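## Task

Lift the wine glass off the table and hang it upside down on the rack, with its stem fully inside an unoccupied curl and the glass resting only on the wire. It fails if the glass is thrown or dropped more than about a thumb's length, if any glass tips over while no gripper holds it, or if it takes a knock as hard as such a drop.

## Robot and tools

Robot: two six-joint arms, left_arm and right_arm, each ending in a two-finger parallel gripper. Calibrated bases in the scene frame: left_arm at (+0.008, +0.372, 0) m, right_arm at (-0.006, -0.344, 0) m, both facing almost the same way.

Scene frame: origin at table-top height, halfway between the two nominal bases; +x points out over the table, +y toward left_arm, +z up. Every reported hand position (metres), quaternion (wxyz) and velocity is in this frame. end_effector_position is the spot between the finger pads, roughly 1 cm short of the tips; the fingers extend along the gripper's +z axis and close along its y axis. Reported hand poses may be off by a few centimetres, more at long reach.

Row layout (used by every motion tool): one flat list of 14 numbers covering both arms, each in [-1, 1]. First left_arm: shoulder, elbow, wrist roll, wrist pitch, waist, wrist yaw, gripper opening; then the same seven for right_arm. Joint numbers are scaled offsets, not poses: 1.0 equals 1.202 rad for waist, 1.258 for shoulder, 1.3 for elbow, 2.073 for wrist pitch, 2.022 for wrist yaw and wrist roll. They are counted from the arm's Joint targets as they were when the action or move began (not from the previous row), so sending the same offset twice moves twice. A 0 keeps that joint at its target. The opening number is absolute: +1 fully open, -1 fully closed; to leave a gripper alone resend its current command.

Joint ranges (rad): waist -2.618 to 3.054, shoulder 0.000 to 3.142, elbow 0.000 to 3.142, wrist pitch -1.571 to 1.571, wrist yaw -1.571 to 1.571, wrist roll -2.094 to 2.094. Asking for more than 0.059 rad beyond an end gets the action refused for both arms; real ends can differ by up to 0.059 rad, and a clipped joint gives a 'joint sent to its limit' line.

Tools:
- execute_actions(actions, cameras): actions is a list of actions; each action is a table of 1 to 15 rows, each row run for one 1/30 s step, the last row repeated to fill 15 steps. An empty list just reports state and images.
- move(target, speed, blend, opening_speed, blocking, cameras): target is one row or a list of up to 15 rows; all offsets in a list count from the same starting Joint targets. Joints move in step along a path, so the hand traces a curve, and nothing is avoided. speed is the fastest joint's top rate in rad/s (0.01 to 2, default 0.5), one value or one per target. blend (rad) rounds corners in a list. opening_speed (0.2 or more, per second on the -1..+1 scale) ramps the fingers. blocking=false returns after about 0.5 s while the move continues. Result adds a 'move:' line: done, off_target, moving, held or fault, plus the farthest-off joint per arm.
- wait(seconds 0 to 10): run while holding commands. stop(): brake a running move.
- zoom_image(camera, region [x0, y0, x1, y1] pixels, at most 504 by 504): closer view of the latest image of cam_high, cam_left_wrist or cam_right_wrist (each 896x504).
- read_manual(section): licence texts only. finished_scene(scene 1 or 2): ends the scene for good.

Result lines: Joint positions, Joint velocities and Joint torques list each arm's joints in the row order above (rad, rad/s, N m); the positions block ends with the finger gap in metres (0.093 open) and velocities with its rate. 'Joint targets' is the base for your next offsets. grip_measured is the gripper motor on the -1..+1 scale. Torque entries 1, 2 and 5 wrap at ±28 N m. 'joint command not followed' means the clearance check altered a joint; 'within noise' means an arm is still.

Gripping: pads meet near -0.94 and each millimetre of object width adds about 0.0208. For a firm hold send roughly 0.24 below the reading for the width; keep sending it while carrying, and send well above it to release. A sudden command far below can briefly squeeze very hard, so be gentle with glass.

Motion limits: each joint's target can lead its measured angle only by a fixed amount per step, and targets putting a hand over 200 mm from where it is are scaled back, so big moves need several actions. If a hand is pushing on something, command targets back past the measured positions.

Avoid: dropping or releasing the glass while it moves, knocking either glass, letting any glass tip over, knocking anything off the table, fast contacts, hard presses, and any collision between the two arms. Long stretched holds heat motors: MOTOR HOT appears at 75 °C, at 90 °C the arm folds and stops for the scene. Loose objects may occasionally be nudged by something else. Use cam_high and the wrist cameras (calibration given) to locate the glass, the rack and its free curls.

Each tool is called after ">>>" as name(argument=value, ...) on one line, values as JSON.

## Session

>>> execute_actions(actions=[])

>>> zoom_image(camera="cam_high", region=[360, 200, 620, 346])

Scene clock: 0.00 s.
left_arm: end_effector_position=(+0.4116, +0.3657, +0.1154) grip_measured=+1.000 end_effector_quat_wxyz=(+0.616, -0.002, +0.788, +0.012) | right_arm: end_effector_position=(+0.3798, -0.3517, +0.1213) grip_measured=+1.000 end_effector_quat_wxyz=(+0.635, +0.012, +0.772, -0.012)
Joint names: [shoulder, elbow, wrist roll, wrist pitch, waist, wrist yaw]
Joint positions: left_arm=[1.57 0.392 0.002 0.934 -0.038 -0.059 0.093] | right_arm=[1.521 0.303 0.002 1.025 -0.023 0.026 0.093]
Joint velocities: within noise
Joint torques (N m): no reading
Heat: left arm: 31 °C; right arm: 29 °C.
Joint targets: left_arm=[1.562 0.400 0.002 0.940 -0.038 -0.059] | right_arm=[1.516 0.310 0.002 1.028 -0.023 0.026]
Tool commands: left_gripper/opening=+1.0 right_gripper/opening=+1.0
camera_calibration:
cam_left_wrist: T_world_to_cam=[[0.00468474, -0.999735, -0.0225243, 0.367558], [-0.619573, 0.0147785, -0.7848, 0.380347], [0.784925, 0.017632, -0.61934, -0.177478], [0, 0, 0, 1]] pos_world=[0.373238, 0.364969, 0.196856]
cam_right_wrist: T_world_to_cam=[[-0.0511206, -0.998147, -0.0329985, -0.325919], [-0.573131, 0.0563802, -0.817522, 0.376861], [0.817868, -0.0228798, -0.574951, -0.171161], [0, 0, 0, 1]] pos_world=[0.339316, -0.350479, 0.198929]

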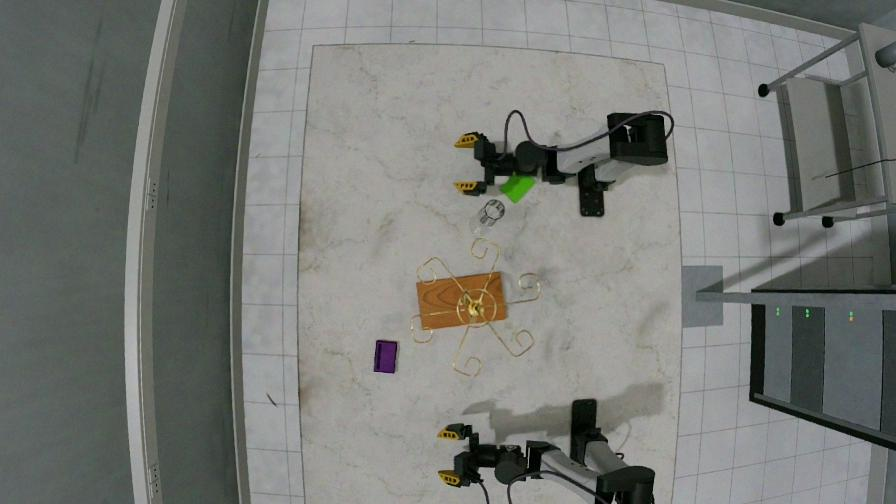

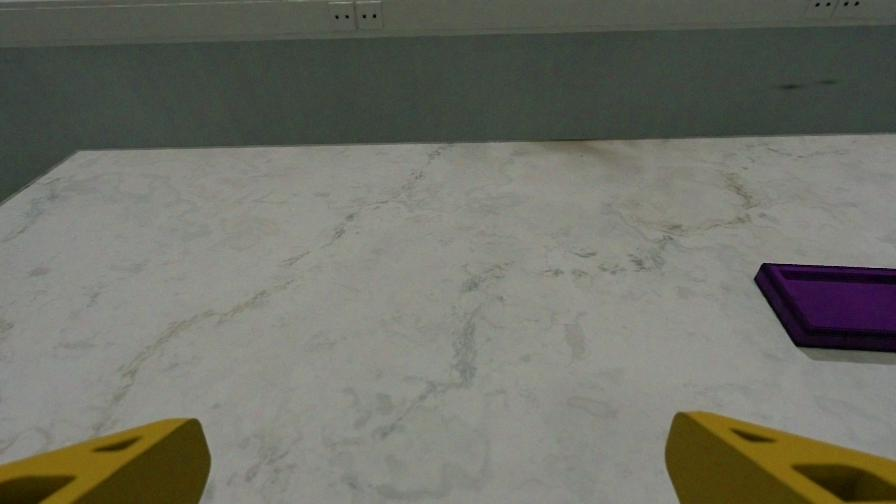

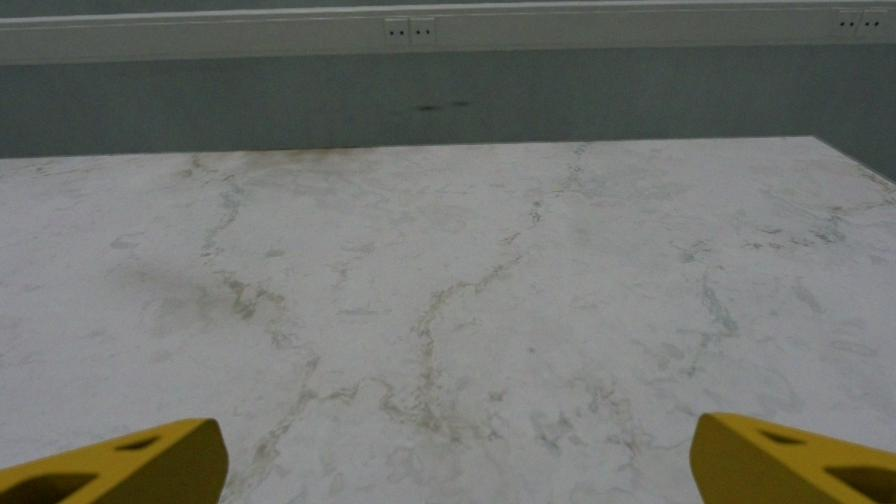

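Scaled by 1.938 from the camera's 896x504 image, which has a finer 1280x720 frame.

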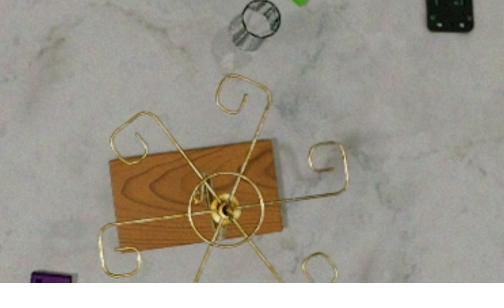

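>>> zoom_image(camera="cam_high", region=[450, 170, 550, 240])

>>> zoom_image(camera="cam_high", region=[400, 225, 560, 390])

Scaled by 5.040 from the camera's 896x504 image, which has a finer 1280x720 frame.

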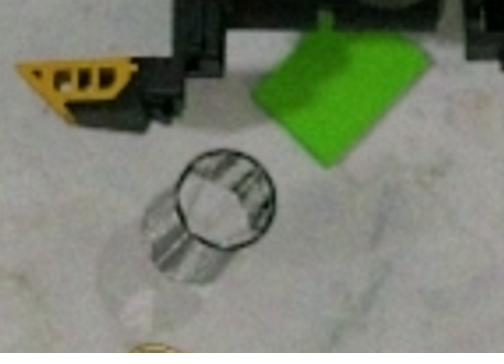

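Scaled by 3.055 from the camera's 896x504 image, which has a finer 1280x720 frame.

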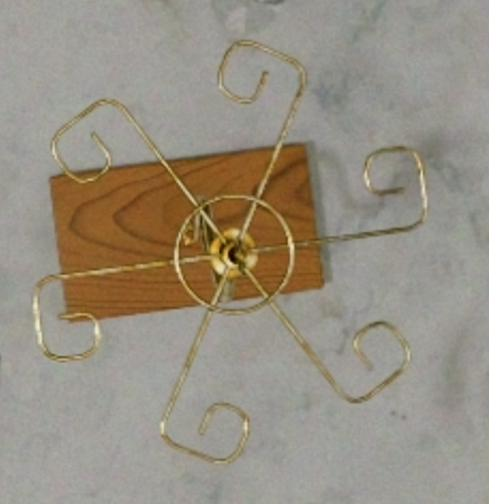

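>>> move(target=[[-0.61,-0.168,0,0.058,0,0.029,1,-0.251,0.531,0,-0.496,0,0,1],[-0.61,-0.168,0,0.058,-0.784,0.029,1,-0.251,0.531,-0.648,-1,-0.421,-0.79,1],[-0.61,-0.168,0,0.058,-0.784,0.029,1,-0.0744,0.169,-0.648,-0.6966,-0.421,-0.79,1]], speed=0.8, blend=0.05)

>>> zoom_image(camera="cam_right_wrist", region=[200, 0, 704, 504])

Scene clock: 65.13 s.
left_arm: end_effector_position=(+0.1714, +0.1318, +0.3155) grip_measured=+1.000 end_effector_quat_wxyz=(+0.747, +0.249, +0.474, -0.393) | right_arm: end_effector_position=(+0.2519, -0.2948, +0.1506) grip_measured=+1.000 end_effector_quat_wxyz=(+0.605, -0.355, +0.615, +0.361)
Joint names: [shoulder, elbow, wrist roll, wrist pitch, waist, wrist yaw]
Joint positions: left_arm=[0.798 0.191 0.002 1.047 -0.976 -0.009 0.093] | right_arm=[1.419 0.537 -1.301 -0.434 -0.523 -1.562 0.093]
Joint velocities: within noise
Joint torques (N m): left_arm=[-1.1 4.83 -0.08 1.75 -0.77 0.13] | right_arm=[-3.55 4.12 -0.2 0.68 -0.66 -0.89]
Heat: left arm: 36 °C; right arm: 33 °C.
Joint targets: left_arm=[0.794 0.181 0.002 1.060 -0.980 0.000] | right_arm=[1.422 0.529 -1.308 -0.417 -0.529 -1.572]
move: done
camera_calibration:
cam_left_wrist: T_world_to_cam=[[-0.827001, -0.562094, -0.010972, 0.220591], [0.018534, -0.00775283, -0.999798, 0.353455], [0.561895, -0.827037, 0.0168295, 0.0879175], [0, 0, 0, 1]] pos_world=[0.126477, 0.199444, 0.354324]
cam_right_wrist: T_world_to_cam=[[0.866414, -0.49638, -0.0541572, -0.354755], [-0.248888, -0.335289, -0.908645, 0.140892], [0.432875, 0.800742, -0.414043, 0.267162], [0, 0, 0, 1]] pos_world=[0.226784, -0.342782, 0.219424]

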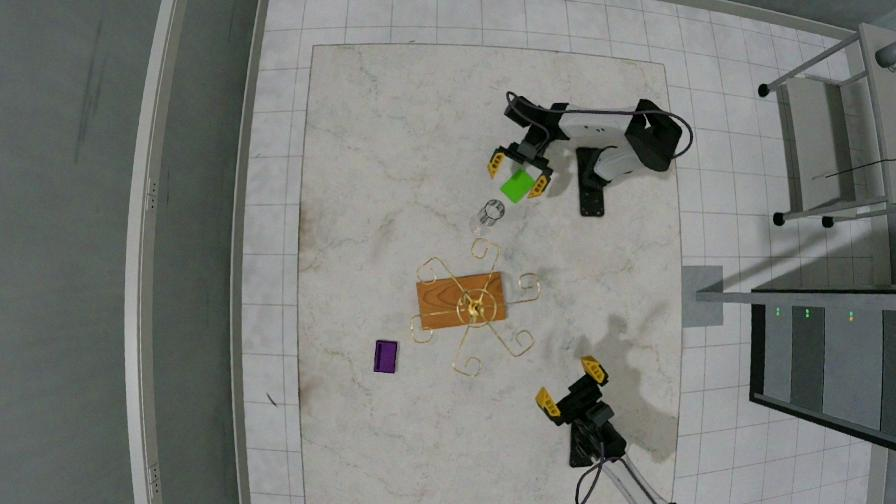

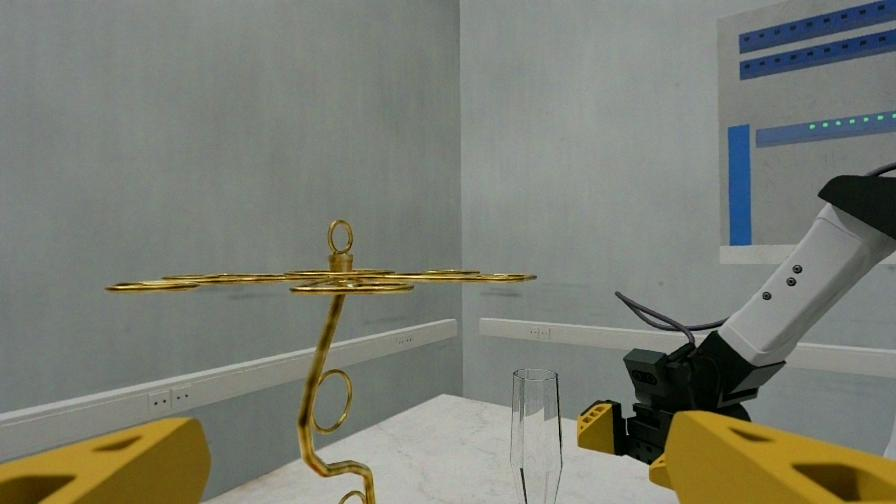

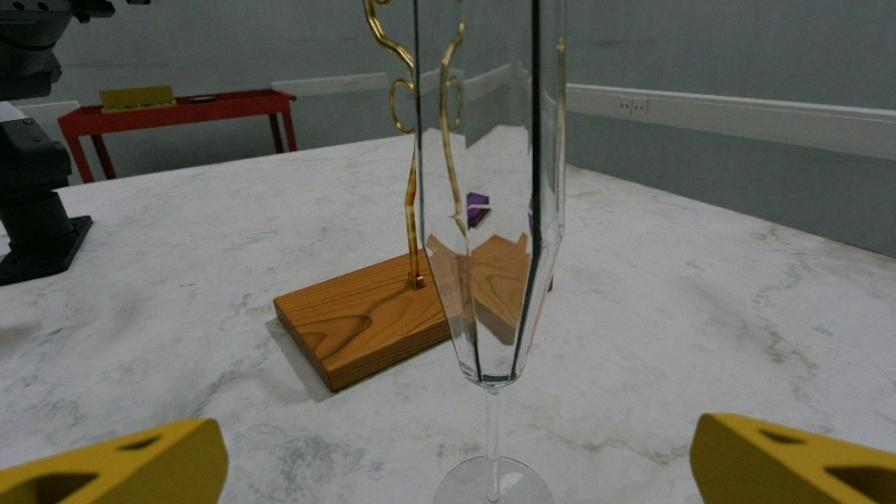

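Scaled by 1.000.

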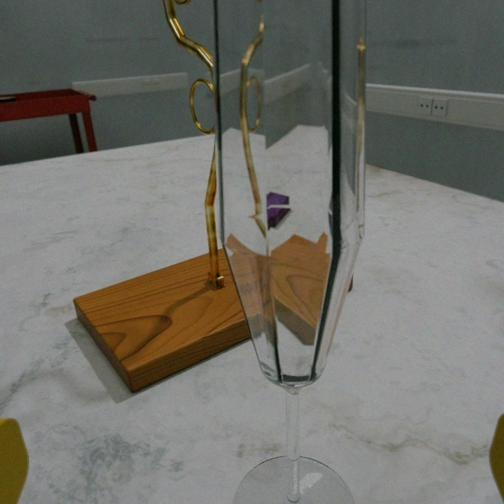

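>>> move(target=[0,0,0,0,0,0,1,0.0198,0.1238,0,-0.0651,0.0319,0,1], speed=0.3, cameras=["cam_right_wrist"])

Scene clock: 102.17 s.
left_arm: end_effector_position=(+0.1714, +0.1318, +0.3153) grip_measured=+1.000 end_effector_quat_wxyz=(+0.747, +0.249, +0.475, -0.393) | right_arm: end_effector_position=(+0.2694, -0.2983, +0.1745) grip_measured=+1.000 end_effector_quat_wxyz=(+0.602, -0.365, +0.609, +0.366)
Joint names: [shoulder, elbow, wrist roll, wrist pitch, waist, wrist yaw]
Joint positions: left_arm=[0.798 0.191 0.002 1.047 -0.976 -0.009 0.093] | right_arm=[1.439 0.667 -1.301 -0.536 -0.498 -1.563 0.093]
Joint velocities: within noise
Joint torques (N m): left_arm=[-1.06 4.75 -0.04 1.76 -0.98 0.05] | right_arm=[-3.81 6.94 -0.18 0.36 0.55 -0.9]
Heat: left arm: 36 °C; right arm: 32 °C.
Joint targets: left_arm=[0.794 0.181 0.002 1.060 -0.980 0.000] | right_arm=[1.447 0.691 -1.309 -0.552 -0.491 -1.572]
move: done
camera_calibration:
cam_right_wrist: T_world_to_cam=[[0.878756, -0.475069, -0.0457853, -0.368776], [-0.233494, -0.344262, -0.909376, 0.159114], [0.416254, 0.809811, -0.413448, 0.279445], [0, 0, 0, 1]] pos_world=[0.244896, -0.346715, 0.243346]
Images, in order (width x height): cam_right_wrist 896x504.

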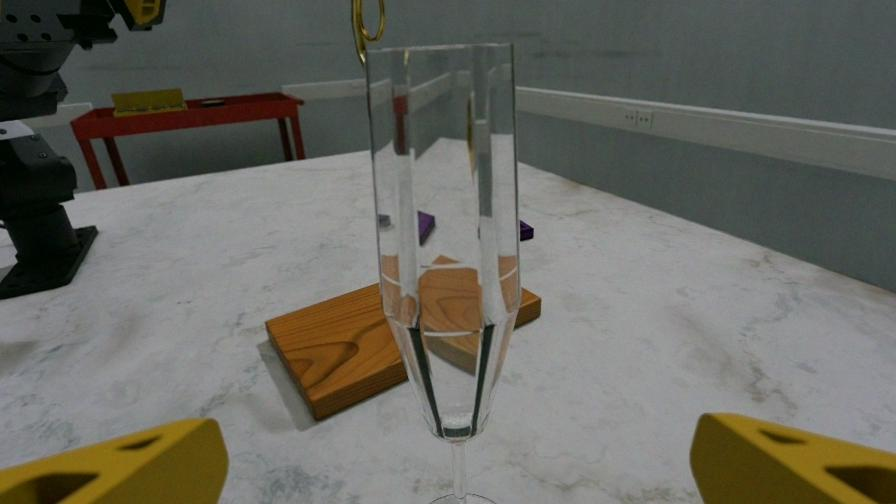

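>>> move(target=[[0,0,0,0,0,0,1,0.1493,0.1388,0,0.0029,0.166,0,1],[0,0,0,0,0,0,1,0.2012,0.195,0,-0.0007,0.2394,0,1],[0,0,0,0,0,0,1,0.2432,0.2435,0,-0.0055,0.3089,0,1]], speed=0.3, blend=0.02)

>>> zoom_image(camera="cam_high", region=[450, 150, 550, 240])

Scene clock: 117.27 s.
left_arm: end_effector_position=(+0.1714, +0.1318, +0.3153) grip_measured=+1.000 end_effector_quat_wxyz=(+0.747, +0.249, +0.475, -0.393) | right_arm: end_effector_position=(+0.3140, -0.2094, +0.1745) grip_measured=+1.000 end_effector_quat_wxyz=(+0.522, -0.471, +0.531, +0.473)
Joint names: [shoulder, elbow, wrist roll, wrist pitch, waist, wrist yaw]
Joint positions: left_arm=[0.798 0.191 0.002 1.047 -0.976 -0.009 0.093] | right_arm=[1.745 0.98 -1.301 -0.547 -0.123 -1.564 0.093]
Joint velocities: within noise
Joint torques (N m): left_arm=[-1.09 4.75 -0.07 1.78 -0.57 0.06] | right_arm=[-6.34 7.05 -0.17 0.37 0.27 -0.86]
Heat: left arm: 37 °C; right arm: 33 °C.
Joint targets: left_arm=[0.794 0.181 0.002 1.060 -0.980 0.000] | right_arm=[1.753 1.007 -1.309 -0.563 -0.120 -1.572]
move: done
camera_calibration:
cam_left_wrist: T_world_to_cam=[[-0.827003, -0.56209, -0.0109732, 0.220589], [0.0183206, -0.00743674, -0.999805, 0.353278], [0.561899, -0.827042, 0.016448, 0.0880358], [0, 0, 0, 1]] pos_world=[0.126488, 0.199428, 0.354182]
cam_right_wrist: T_world_to_cam=[[0.991572, -0.119688, -0.0496001, -0.326112], [-0.0943962, -0.405198, -0.909343, 0.143645], [0.0887392, 0.906361, -0.413081, 0.311799], [0, 0, 0, 1]] pos_world=[0.309254, -0.263429, 0.243245]

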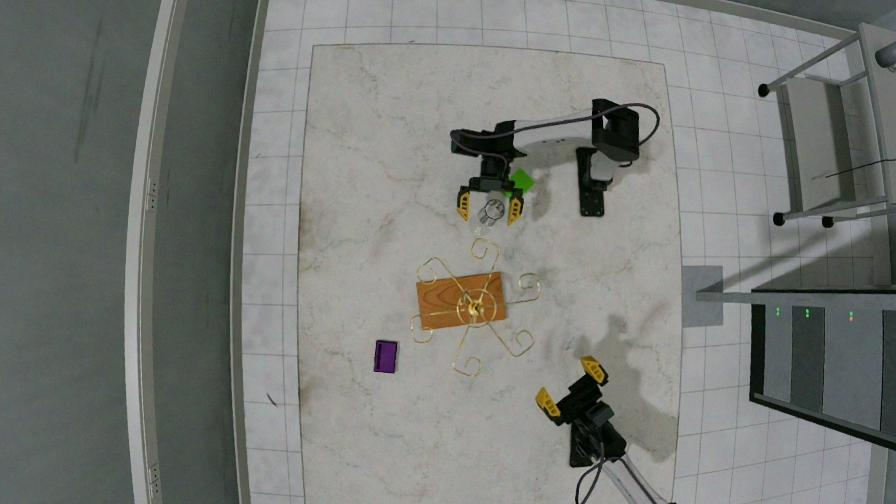

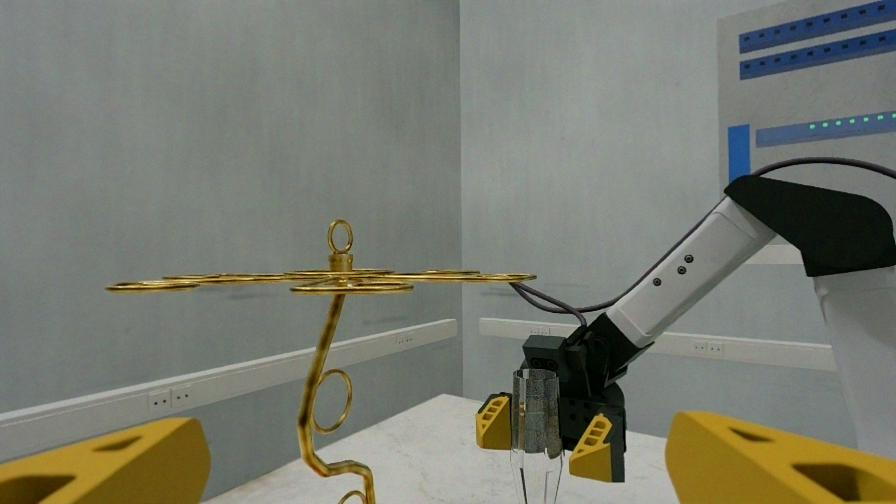

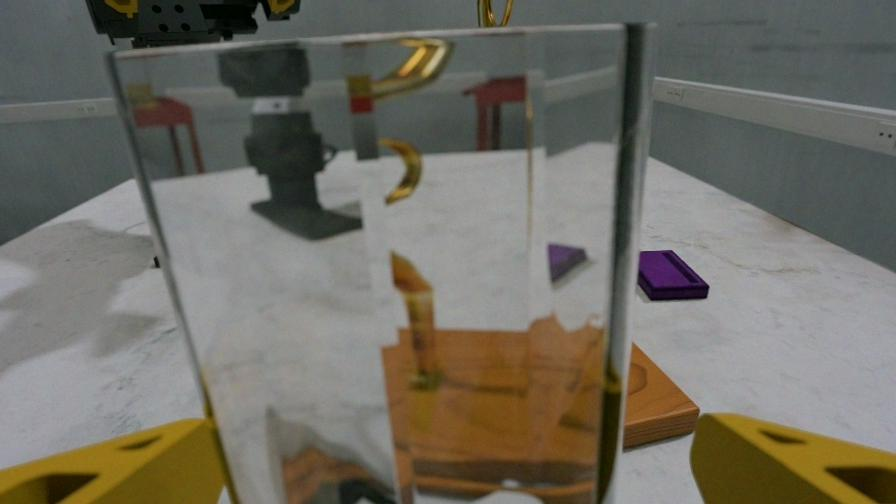

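Scaled by 5.040 from the camera's 896x504 image, which has a finer 1280x720 frame.

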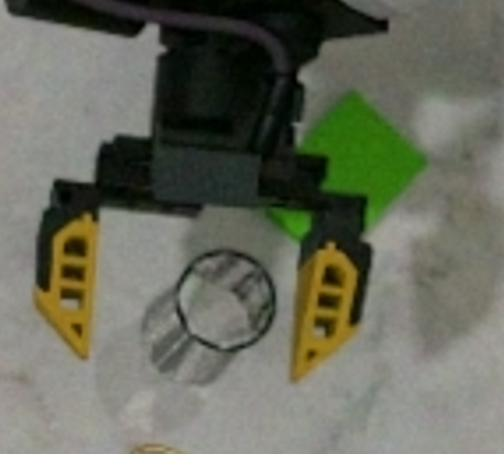

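>>> move(target=[0,0,0,0,0,0,1,-0.018,-0.0145,0,0.002,0,0,1], speed=0.1, cameras=["cam_right_wrist"])

Scene clock: 143.13 s.
left_arm: end_effector_position=(+0.1714, +0.1318, +0.3153) grip_measured=+1.000 end_effector_quat_wxyz=(+0.747, +0.249, +0.475, -0.393) | right_arm: end_effector_position=(+0.3140, -0.2094, +0.1744) grip_measured=+1.000 end_effector_quat_wxyz=(+0.522, -0.471, +0.531, +0.473)
Joint names: [shoulder, elbow, wrist roll, wrist pitch, waist, wrist yaw]
Joint positions: left_arm=[0.798 0.191 0.002 1.047 -0.976 -0.009 0.093] | right_arm=[1.745 0.98 -1.301 -0.548 -0.123 -1.564 0.093]
Joint velocities: within noise
Joint torques (N m): left_arm=[-1.05 4.85 -0.02 1.78 -0.65 0.09] | right_arm=[-8.53 5.5 -0.18 0.4 0.02 -0.87]
Heat: left arm: 38 °C; right arm: 34 °C.
Joint targets: left_arm=[0.794 0.181 0.002 1.060 -0.980 0.000] | right_arm=[1.731 0.988 -1.309 -0.559 -0.120 -1.572]
move: done
camera_calibration:
cam_right_wrist: T_world_to_cam=[[0.991534, -0.119684, -0.050362, -0.325911], [-0.095086, -0.405123, -0.909304, 0.143854], [0.0884259, 0.906394, -0.413074, 0.311896], [0, 0, 0, 1]] pos_world=[0.309251, -0.263429, 0.24323]
Images, in order (width x height): cam_right_wrist 896x504.

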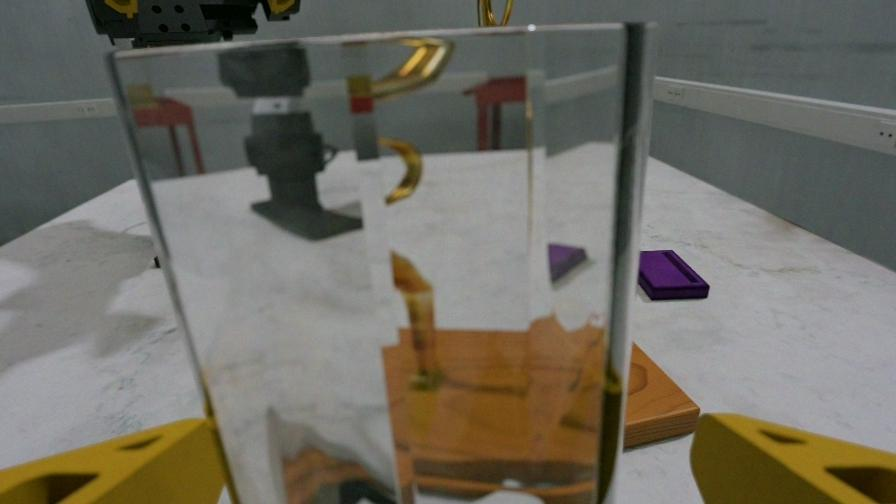

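>>> move(target=[[0,0,0,0,0,0,1,-0.0765,-0.0897,0,0.0063,-0.1427,0,1],[0,0,0,0,0,0,1,-0.0095,-0.0165,0,0.0012,-0.0361,0,1]], speed=0.2, cameras=["cam_right_wrist","cam_high"])

>>> zoom_image(camera="cam_high", region=[450, 150, 550, 240])

Scene clock: 180.07 s.
left_arm: end_effector_position=(+0.1714, +0.1318, +0.3153) grip_measured=+1.000 end_effector_quat_wxyz=(+0.747, +0.249, +0.475, -0.393) | right_arm: end_effector_position=(+0.3096, -0.2224, +0.1745) grip_measured=+1.000 end_effector_quat_wxyz=(+0.531, -0.457, +0.543, +0.463)
Joint names: [shoulder, elbow, wrist roll, wrist pitch, waist, wrist yaw]
Joint positions: left_arm=[0.798 0.191 0.002 1.047 -0.976 -0.009 0.093] | right_arm=[1.711 0.94 -1.301 -0.548 -0.168 -1.564 0.093]
Joint velocities: within noise
Joint torques (N m): left_arm=[-0.92 4.78 -0.08 1.78 -0.75 0.06] | right_arm=[-6.04 7.02 -0.14 0.4 0.4 -0.86]
Heat: left arm: 39 °C; right arm: 33 °C.
Joint targets: left_arm=[0.794 0.181 0.002 1.060 -0.980 0.000] | right_arm=[1.719 0.967 -1.309 -0.556 -0.163 -1.572]
move: done
camera_calibration:
cam_right_wrist: T_world_to_cam=[[0.984843, -0.164134, -0.0560756, -0.329981], [-0.118362, -0.399644, -0.908997, 0.14663], [0.126787, 0.901856, -0.413013, 0.311172], [0, 0, 0, 1]] pos_world=[0.302883, -0.276194, 0.2433]
Images, in order (width x height): cam_high 896x504, cam_right_wrist 896x504.

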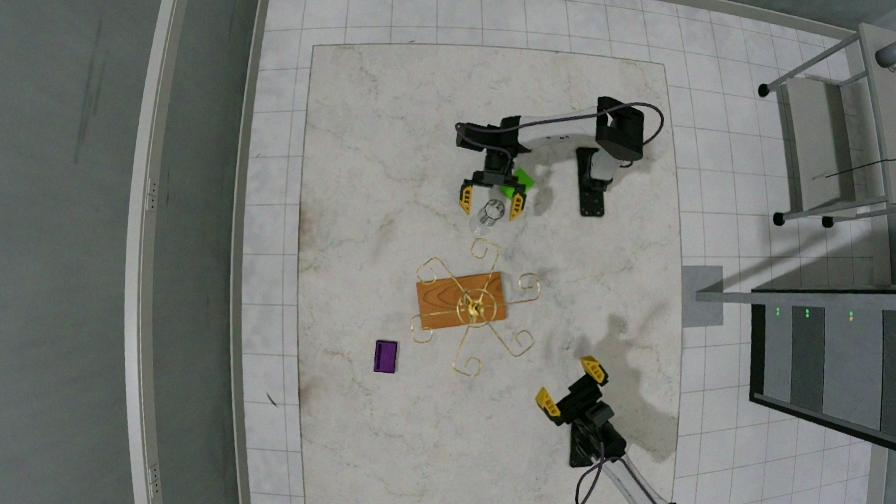

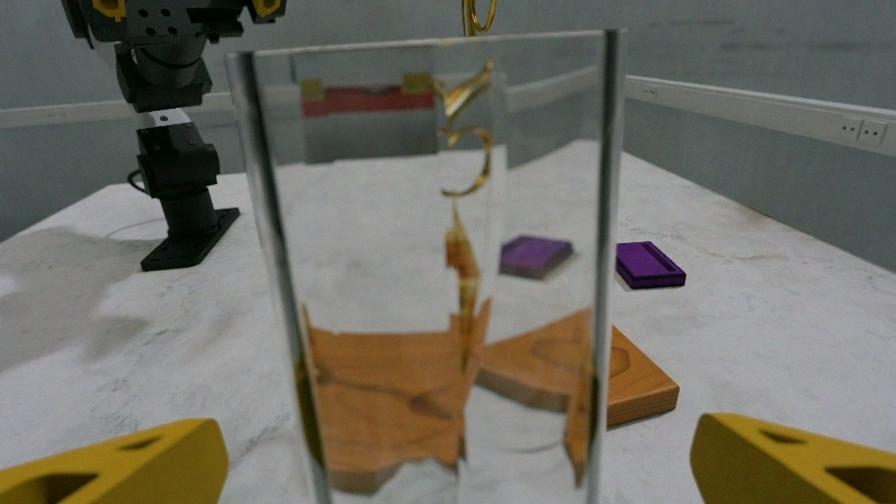

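Scaled by 5.040 from the camera's 896x504 image, which has a finer 1280x720 frame.

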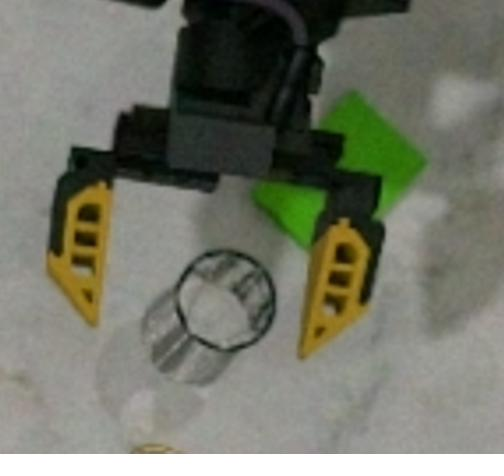

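>>> move(target=[0,0,0,0,0,0,1,0,0,0,0,0,0,-0.15], opening_speed=0.25, cameras=["cam_right_wrist","cam_high"])

Scene clock: 192.77 s.
left_arm: end_effector_position=(+0.1714, +0.1318, +0.3153) grip_measured=+1.000 end_effector_quat_wxyz=(+0.747, +0.249, +0.475, -0.393) | right_arm: end_effector_position=(+0.3096, -0.2224, +0.1745) grip_measured=-0.004 end_effector_quat_wxyz=(+0.531, -0.457, +0.543, +0.463)
Joint names: [shoulder, elbow, wrist roll, wrist pitch, waist, wrist yaw]
Joint positions: left_arm=[0.798 0.191 0.002 1.047 -0.976 -0.009 0.093] | right_arm=[1.711 0.94 -1.301 -0.548 -0.168 -1.564 0.045]
Joint velocities: within noise
Joint torques (N m): left_arm=[-1.11 4.78 -0.09 1.75 -0.68 0.09] | right_arm=[-6.01 7.16 -0.18 0.4 0.24 -0.88]
Heat: left arm: 39 °C; right arm: 33 °C.
Joint targets: left_arm=[0.794 0.181 0.002 1.060 -0.980 0.000] | right_arm=[1.719 0.967 -1.309 -0.556 -0.163 -1.572]
move: done
camera_calibration:
cam_right_wrist: T_world_to_cam=[[0.984843, -0.164134, -0.0560756, -0.329981], [-0.118362, -0.399644, -0.908997, 0.14663], [0.126787, 0.901856, -0.413013, 0.311172], [0, 0, 0, 1]] pos_world=[0.302883, -0.276194, 0.2433]
Images, in order (width x height): cam_high 896x504, cam_right_wrist 896x504.

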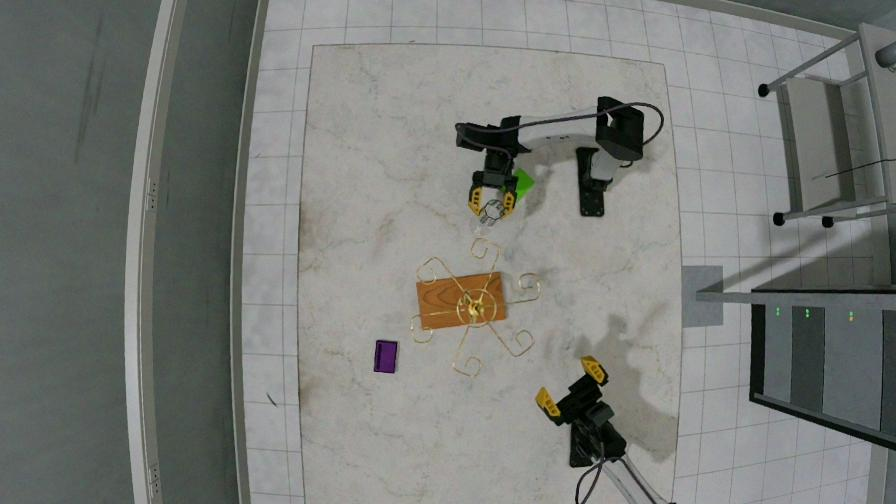

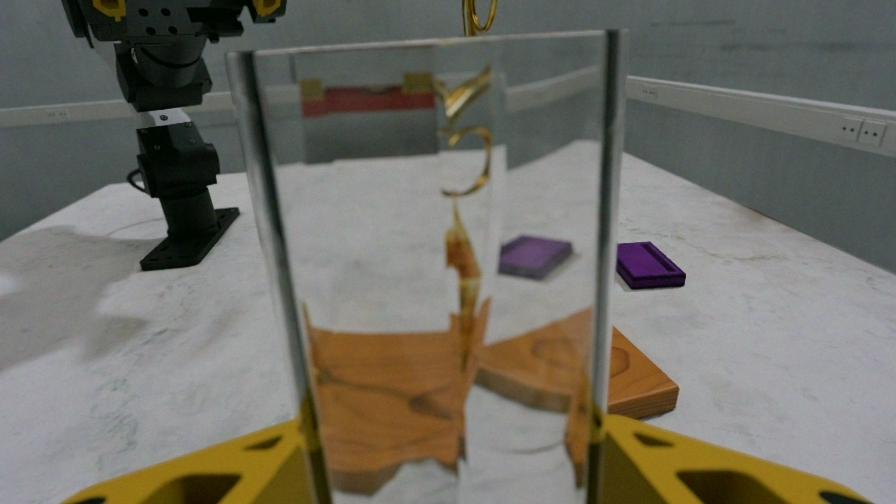

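>>> move(target=[[0,0,0,0,0,0,1,-0.0882,0.185,0,-0.1698,0,0,-0.15],[0,0,0,0,0,0,1,-0.1738,0.119,0,-0.1804,-0.2404,0,-0.15]], speed=0.4, blend=0.05, cameras=["cam_right_wrist"])

>>> move(target=[0,0,0,0,0,0,1,0,0,1,0,0,0,-0.15], speed=0.8, cameras=[])

>>> move(target=[0,0,0,0,0,0,1,0,0,0.5524,0,0,0,-0.15], speed=0.8)

>>> zoom_image(camera="cam_left_wrist", region=[400, 150, 800, 450])

>>> zoom_image(camera="cam_high", region=[450, 130, 580, 310])

Scene clock: 228.33 s.
left_arm: end_effector_position=(+0.1714, +0.1318, +0.3153) grip_measured=+1.000 end_effector_quat_wxyz=(+0.747, +0.249, +0.475, -0.393) | right_arm: end_effector_position=(+0.3162, -0.3078, +0.2644) grip_measured=-0.010 end_effector_quat_wxyz=(+0.590, -0.379, +0.603, +0.380)
Joint names: [shoulder, elbow, wrist roll, wrist pitch, waist, wrist yaw]
Joint positions: left_arm=[0.798 0.191 0.002 1.047 -0.976 -0.009 0.093] | right_arm=[1.525 1.13 -1.301 -0.917 -0.449 -1.556 0.045]
Joint velocities: within noise
Joint torques (N m): left_arm=[-1.13 4.82 -0.08 1.74 -0.7 0.08] | right_arm=[-8.16 5 -0.17 0.37 -0.44 -0.95]
Heat: left arm: 40 °C; right arm: 34 °C.
Joint targets: left_arm=[0.794 0.181 0.002 1.060 -0.980 0.000] | right_arm=[1.500 1.121 -1.308 -0.930 -0.452 -1.572]
move: done
camera_calibration:
cam_right_wrist: T_world_to_cam=[[0.899948, -0.433178, -0.0494991, -0.403114], [-0.222759, -0.359233, -0.906272, 0.239663], [0.374796, 0.826625, -0.419786, 0.324685], [0, 0, 0, 1]] pos_world=[0.294479, -0.356918, 0.333544]
Images, in order (width x height): cam_right_wrist 896x504.

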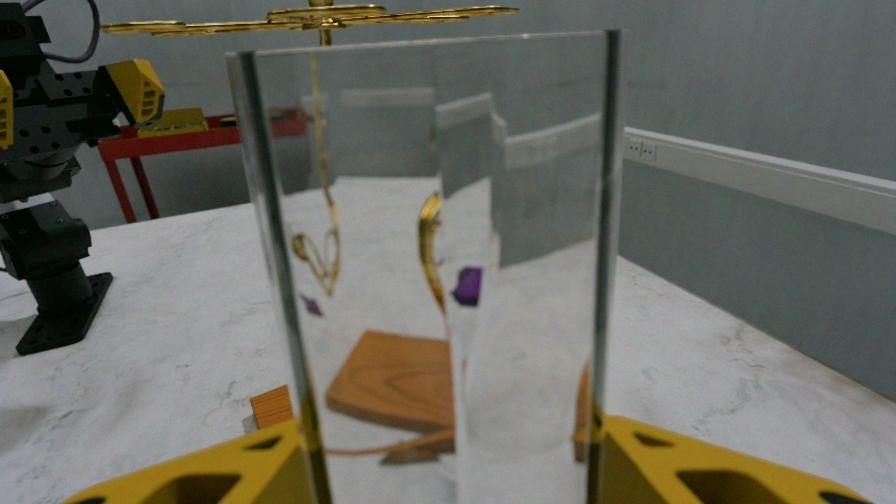

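Scene clock: 231.73 s.
left_arm: end_effector_position=(+0.1714, +0.1318, +0.3153) grip_measured=+1.000 end_effector_quat_wxyz=(+0.747, +0.249, +0.475, -0.393) | right_arm: end_effector_position=(+0.3162, -0.3078, +0.2640) grip_measured=-0.010 end_effector_quat_wxyz=(+0.001, +0.301, +0.646, +0.701)
Joint names: [shoulder, elbow, wrist roll, wrist pitch, waist, wrist yaw]
Joint positions: left_arm=[0.798 0.191 0.002 1.047 -0.976 -0.009 0.093] | right_arm=[1.525 1.13 0.693 -0.917 -0.449 -1.554 0.045]
Joint velocities: within noise
Joint torques (N m): left_arm=[-0.85 4.83 -0.07 1.71 -0.83 0.08] | right_arm=[-8.31 5.01 0.03 0.43 -0.46 -0.96]
Heat: left arm: 40 °C; right arm: 34 °C.
Joint targets: left_arm=[0.794 0.181 0.002 1.060 -0.980 0.000] | right_arm=[1.500 1.121 0.713 -0.930 -0.452 -1.572]
move: done
No camera images: "cameras" was empty.

Scene clock: 234.03 s.
left_arm: end_effector_position=(+0.1714, +0.1318, +0.3153) grip_measured=+1.000 end_effector_quat_wxyz=(+0.747, +0.249, +0.475, -0.393) | right_arm: end_effector_position=(+0.3162, -0.3078, +0.2640) grip_measured=-0.010 end_effector_quat_wxyz=(-0.374, +0.600, +0.385, +0.593)
Joint names: [shoulder, elbow, wrist roll, wrist pitch, waist, wrist yaw]
Joint positions: left_arm=[0.798 0.191 0.002 1.047 -0.976 -0.009 0.093] | right_arm=[1.525 1.13 1.822 -0.917 -0.449 -1.554 0.045]
Joint velocities: within noise
Joint torques (N m): left_arm=[-1.11 4.82 -0.08 1.78 -0.8 0.07] | right_arm=[-8.17 4.96 0.05 0.36 -0.36 -0.95]
Heat: left arm: 40 °C; right arm: 34 °C.
Joint targets: left_arm=[0.794 0.181 0.002 1.060 -0.980 0.000] | right_arm=[1.500 1.121 1.831 -0.930 -0.452 -1.572]
move: done
camera_calibration:
cam_left_wrist: T_world_to_cam=[[-0.827003, -0.56209, -0.0109732, 0.220589], [0.0183206, -0.00743674, -0.999805, 0.353278], [0.561899, -0.827042, 0.016448, 0.0880358], [0, 0, 0, 1]] pos_world=[0.126488, 0.199428, 0.354182]
cam_right_wrist: T_world_to_cam=[[-0.909293, 0.414913, 0.0321332, 0.408375], [-0.136056, -0.369364, 0.919271, -0.273126], [0.393287, 0.831515, 0.392312, 0.105808], [0, 0, 0, 1]] pos_world=[0.292559, -0.358304, 0.196445]

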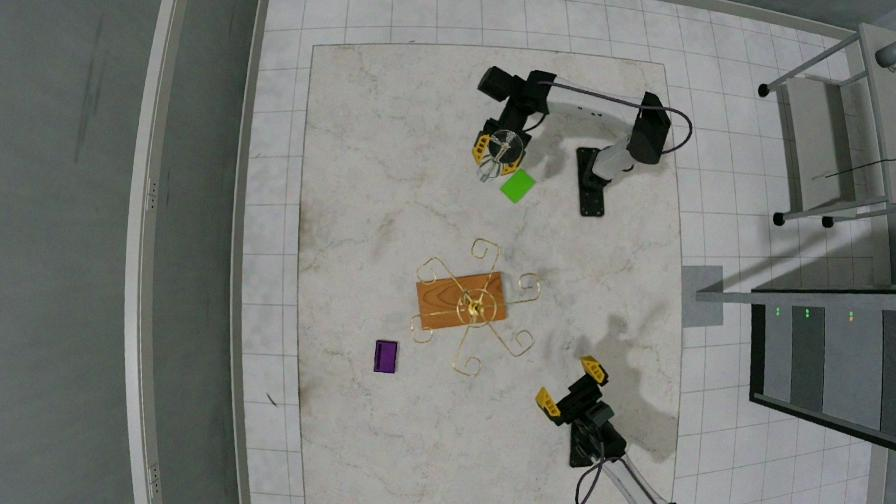

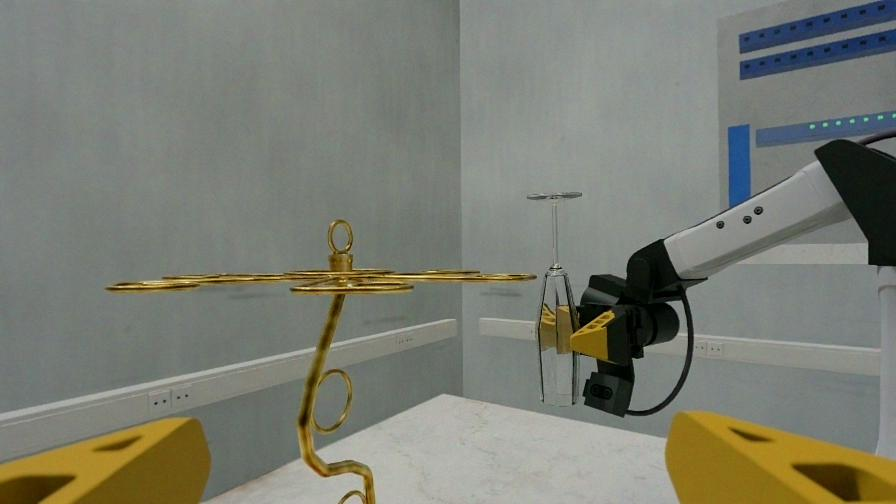

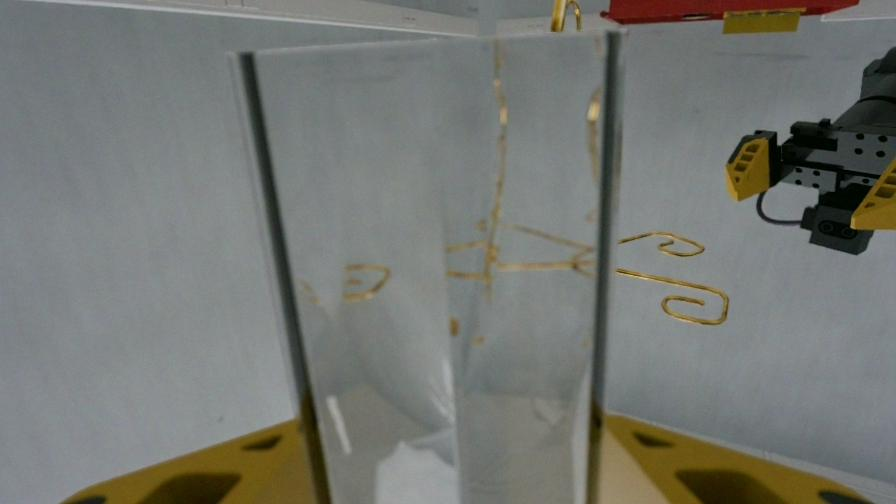

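Scaled by 1.260 from the camera's 896x504 image, which has a finer 1280x720 frame.

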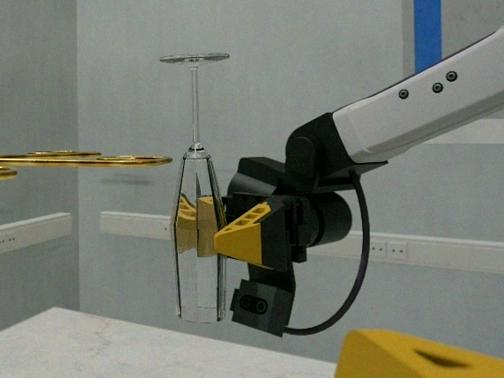

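Scaled by 2.800 from the camera's 896x504 image, which has a finer 1280x720 frame.

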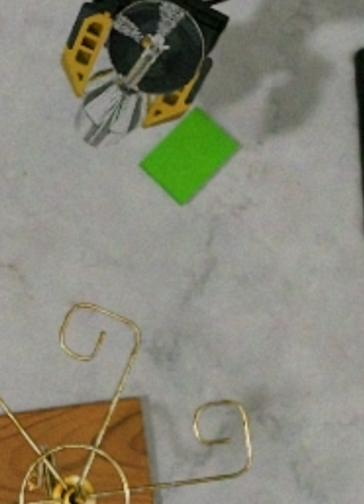

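>>> move(target=[[0,0,0,0,0,0,1,-0.0049,-0.199,0,0.122,0.2856,0,-0.15],[0,0,0,0,0,0,1,0.1726,-0.0208,0,0.1177,0.474,0,-0.15]], speed=0.3, blend=0.03)

>>> zoom_image(camera="cam_left_wrist", region=[350, 180, 600, 400])

>>> zoom_image(camera="cam_high", region=[460, 220, 560, 320])

Scene clock: 284.03 s.
left_arm: end_effector_position=(+0.1714, +0.1318, +0.3153) grip_measured=+1.000 end_effector_quat_wxyz=(+0.747, +0.249, +0.475, -0.393) | right_arm: end_effector_position=(+0.2753, -0.1378, +0.1985) grip_measured=-0.010 end_effector_quat_wxyz=(+0.534, -0.481, -0.527, -0.454)
Joint names: [shoulder, elbow, wrist roll, wrist pitch, waist, wrist yaw]
Joint positions: left_arm=[0.798 0.191 0.002 1.047 -0.976 -0.009 0.093] | right_arm=[1.714 1.061 1.823 -0.7 0.115 -1.554 0.045]
Joint velocities: within noise
Joint torques (N m): left_arm=[-1.03 4.88 -0.11 1.75 -0.76 0.13] | right_arm=[-6.72 7.75 -0.04 0.59 0.18 -0.95]
Heat: left arm: 40 °C; right arm: 36 °C.
Joint targets: left_arm=[0.794 0.181 0.002 1.060 -0.980 0.000] | right_arm=[1.717 1.094 1.830 -0.686 0.118 -1.572]
move: done
camera_calibration:
cam_left_wrist: T_world_to_cam=[[-0.827003, -0.56209, -0.0109732, 0.220589], [0.0183206, -0.00743674, -0.999805, 0.353278], [0.561899, -0.827042, 0.016448, 0.0880358], [0, 0, 0, 1]] pos_world=[0.126488, 0.199428, 0.354182]
cam_right_wrist: T_world_to_cam=[[-0.988165, -0.134344, 0.0740364, 0.240463], [0.120303, -0.379302, 0.917419, -0.227306], [-0.0951678, 0.915468, 0.390975, 0.152532], [0, 0, 0, 1]] pos_world=[0.279479, -0.193551, 0.131095]

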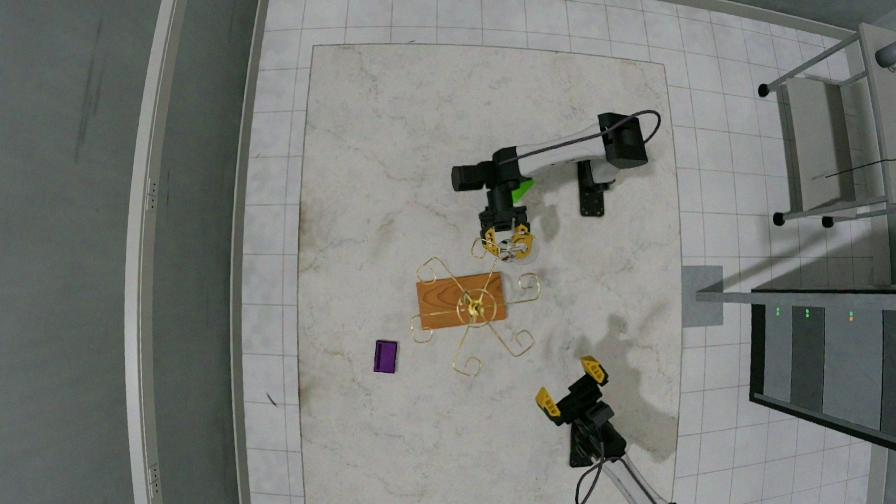

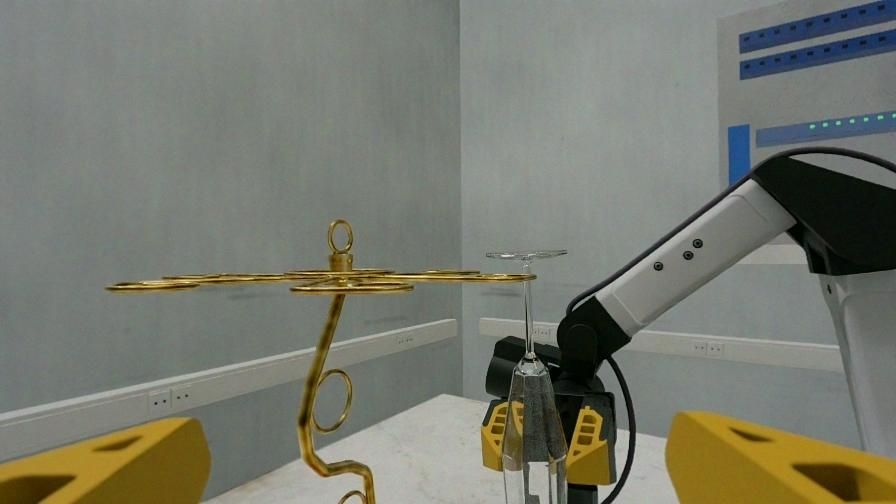

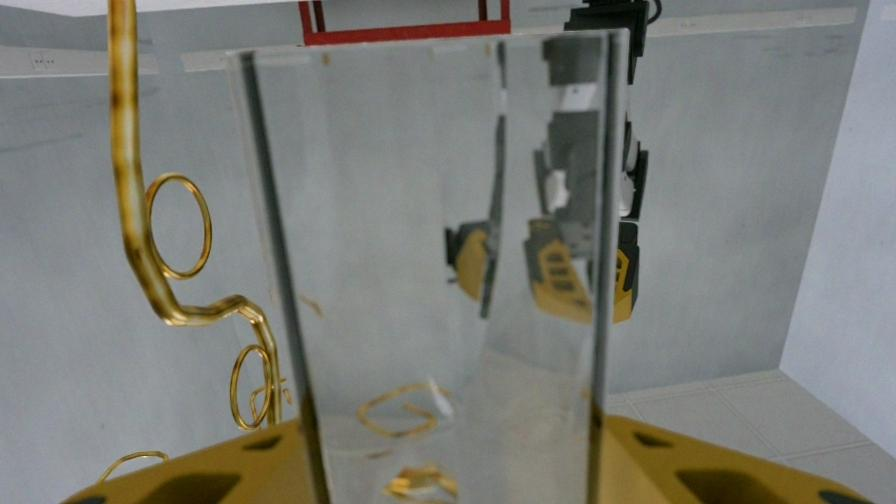

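Scaled by 2.016 from the camera's 896x504 image, which has a finer 1280x720 frame.

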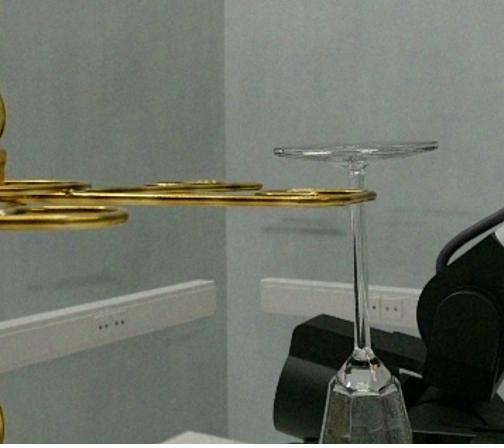

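Scaled by 5.040 from the camera's 896x504 image, which has a finer 1280x720 frame.

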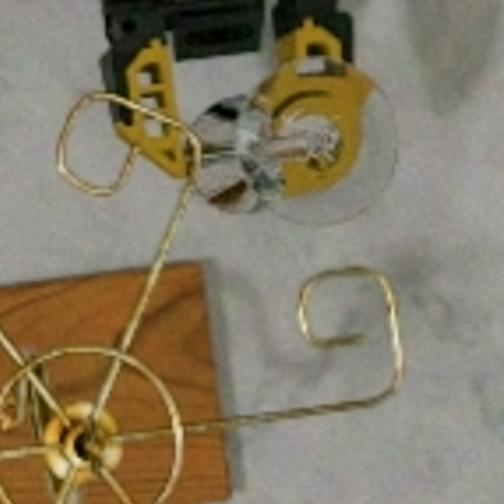

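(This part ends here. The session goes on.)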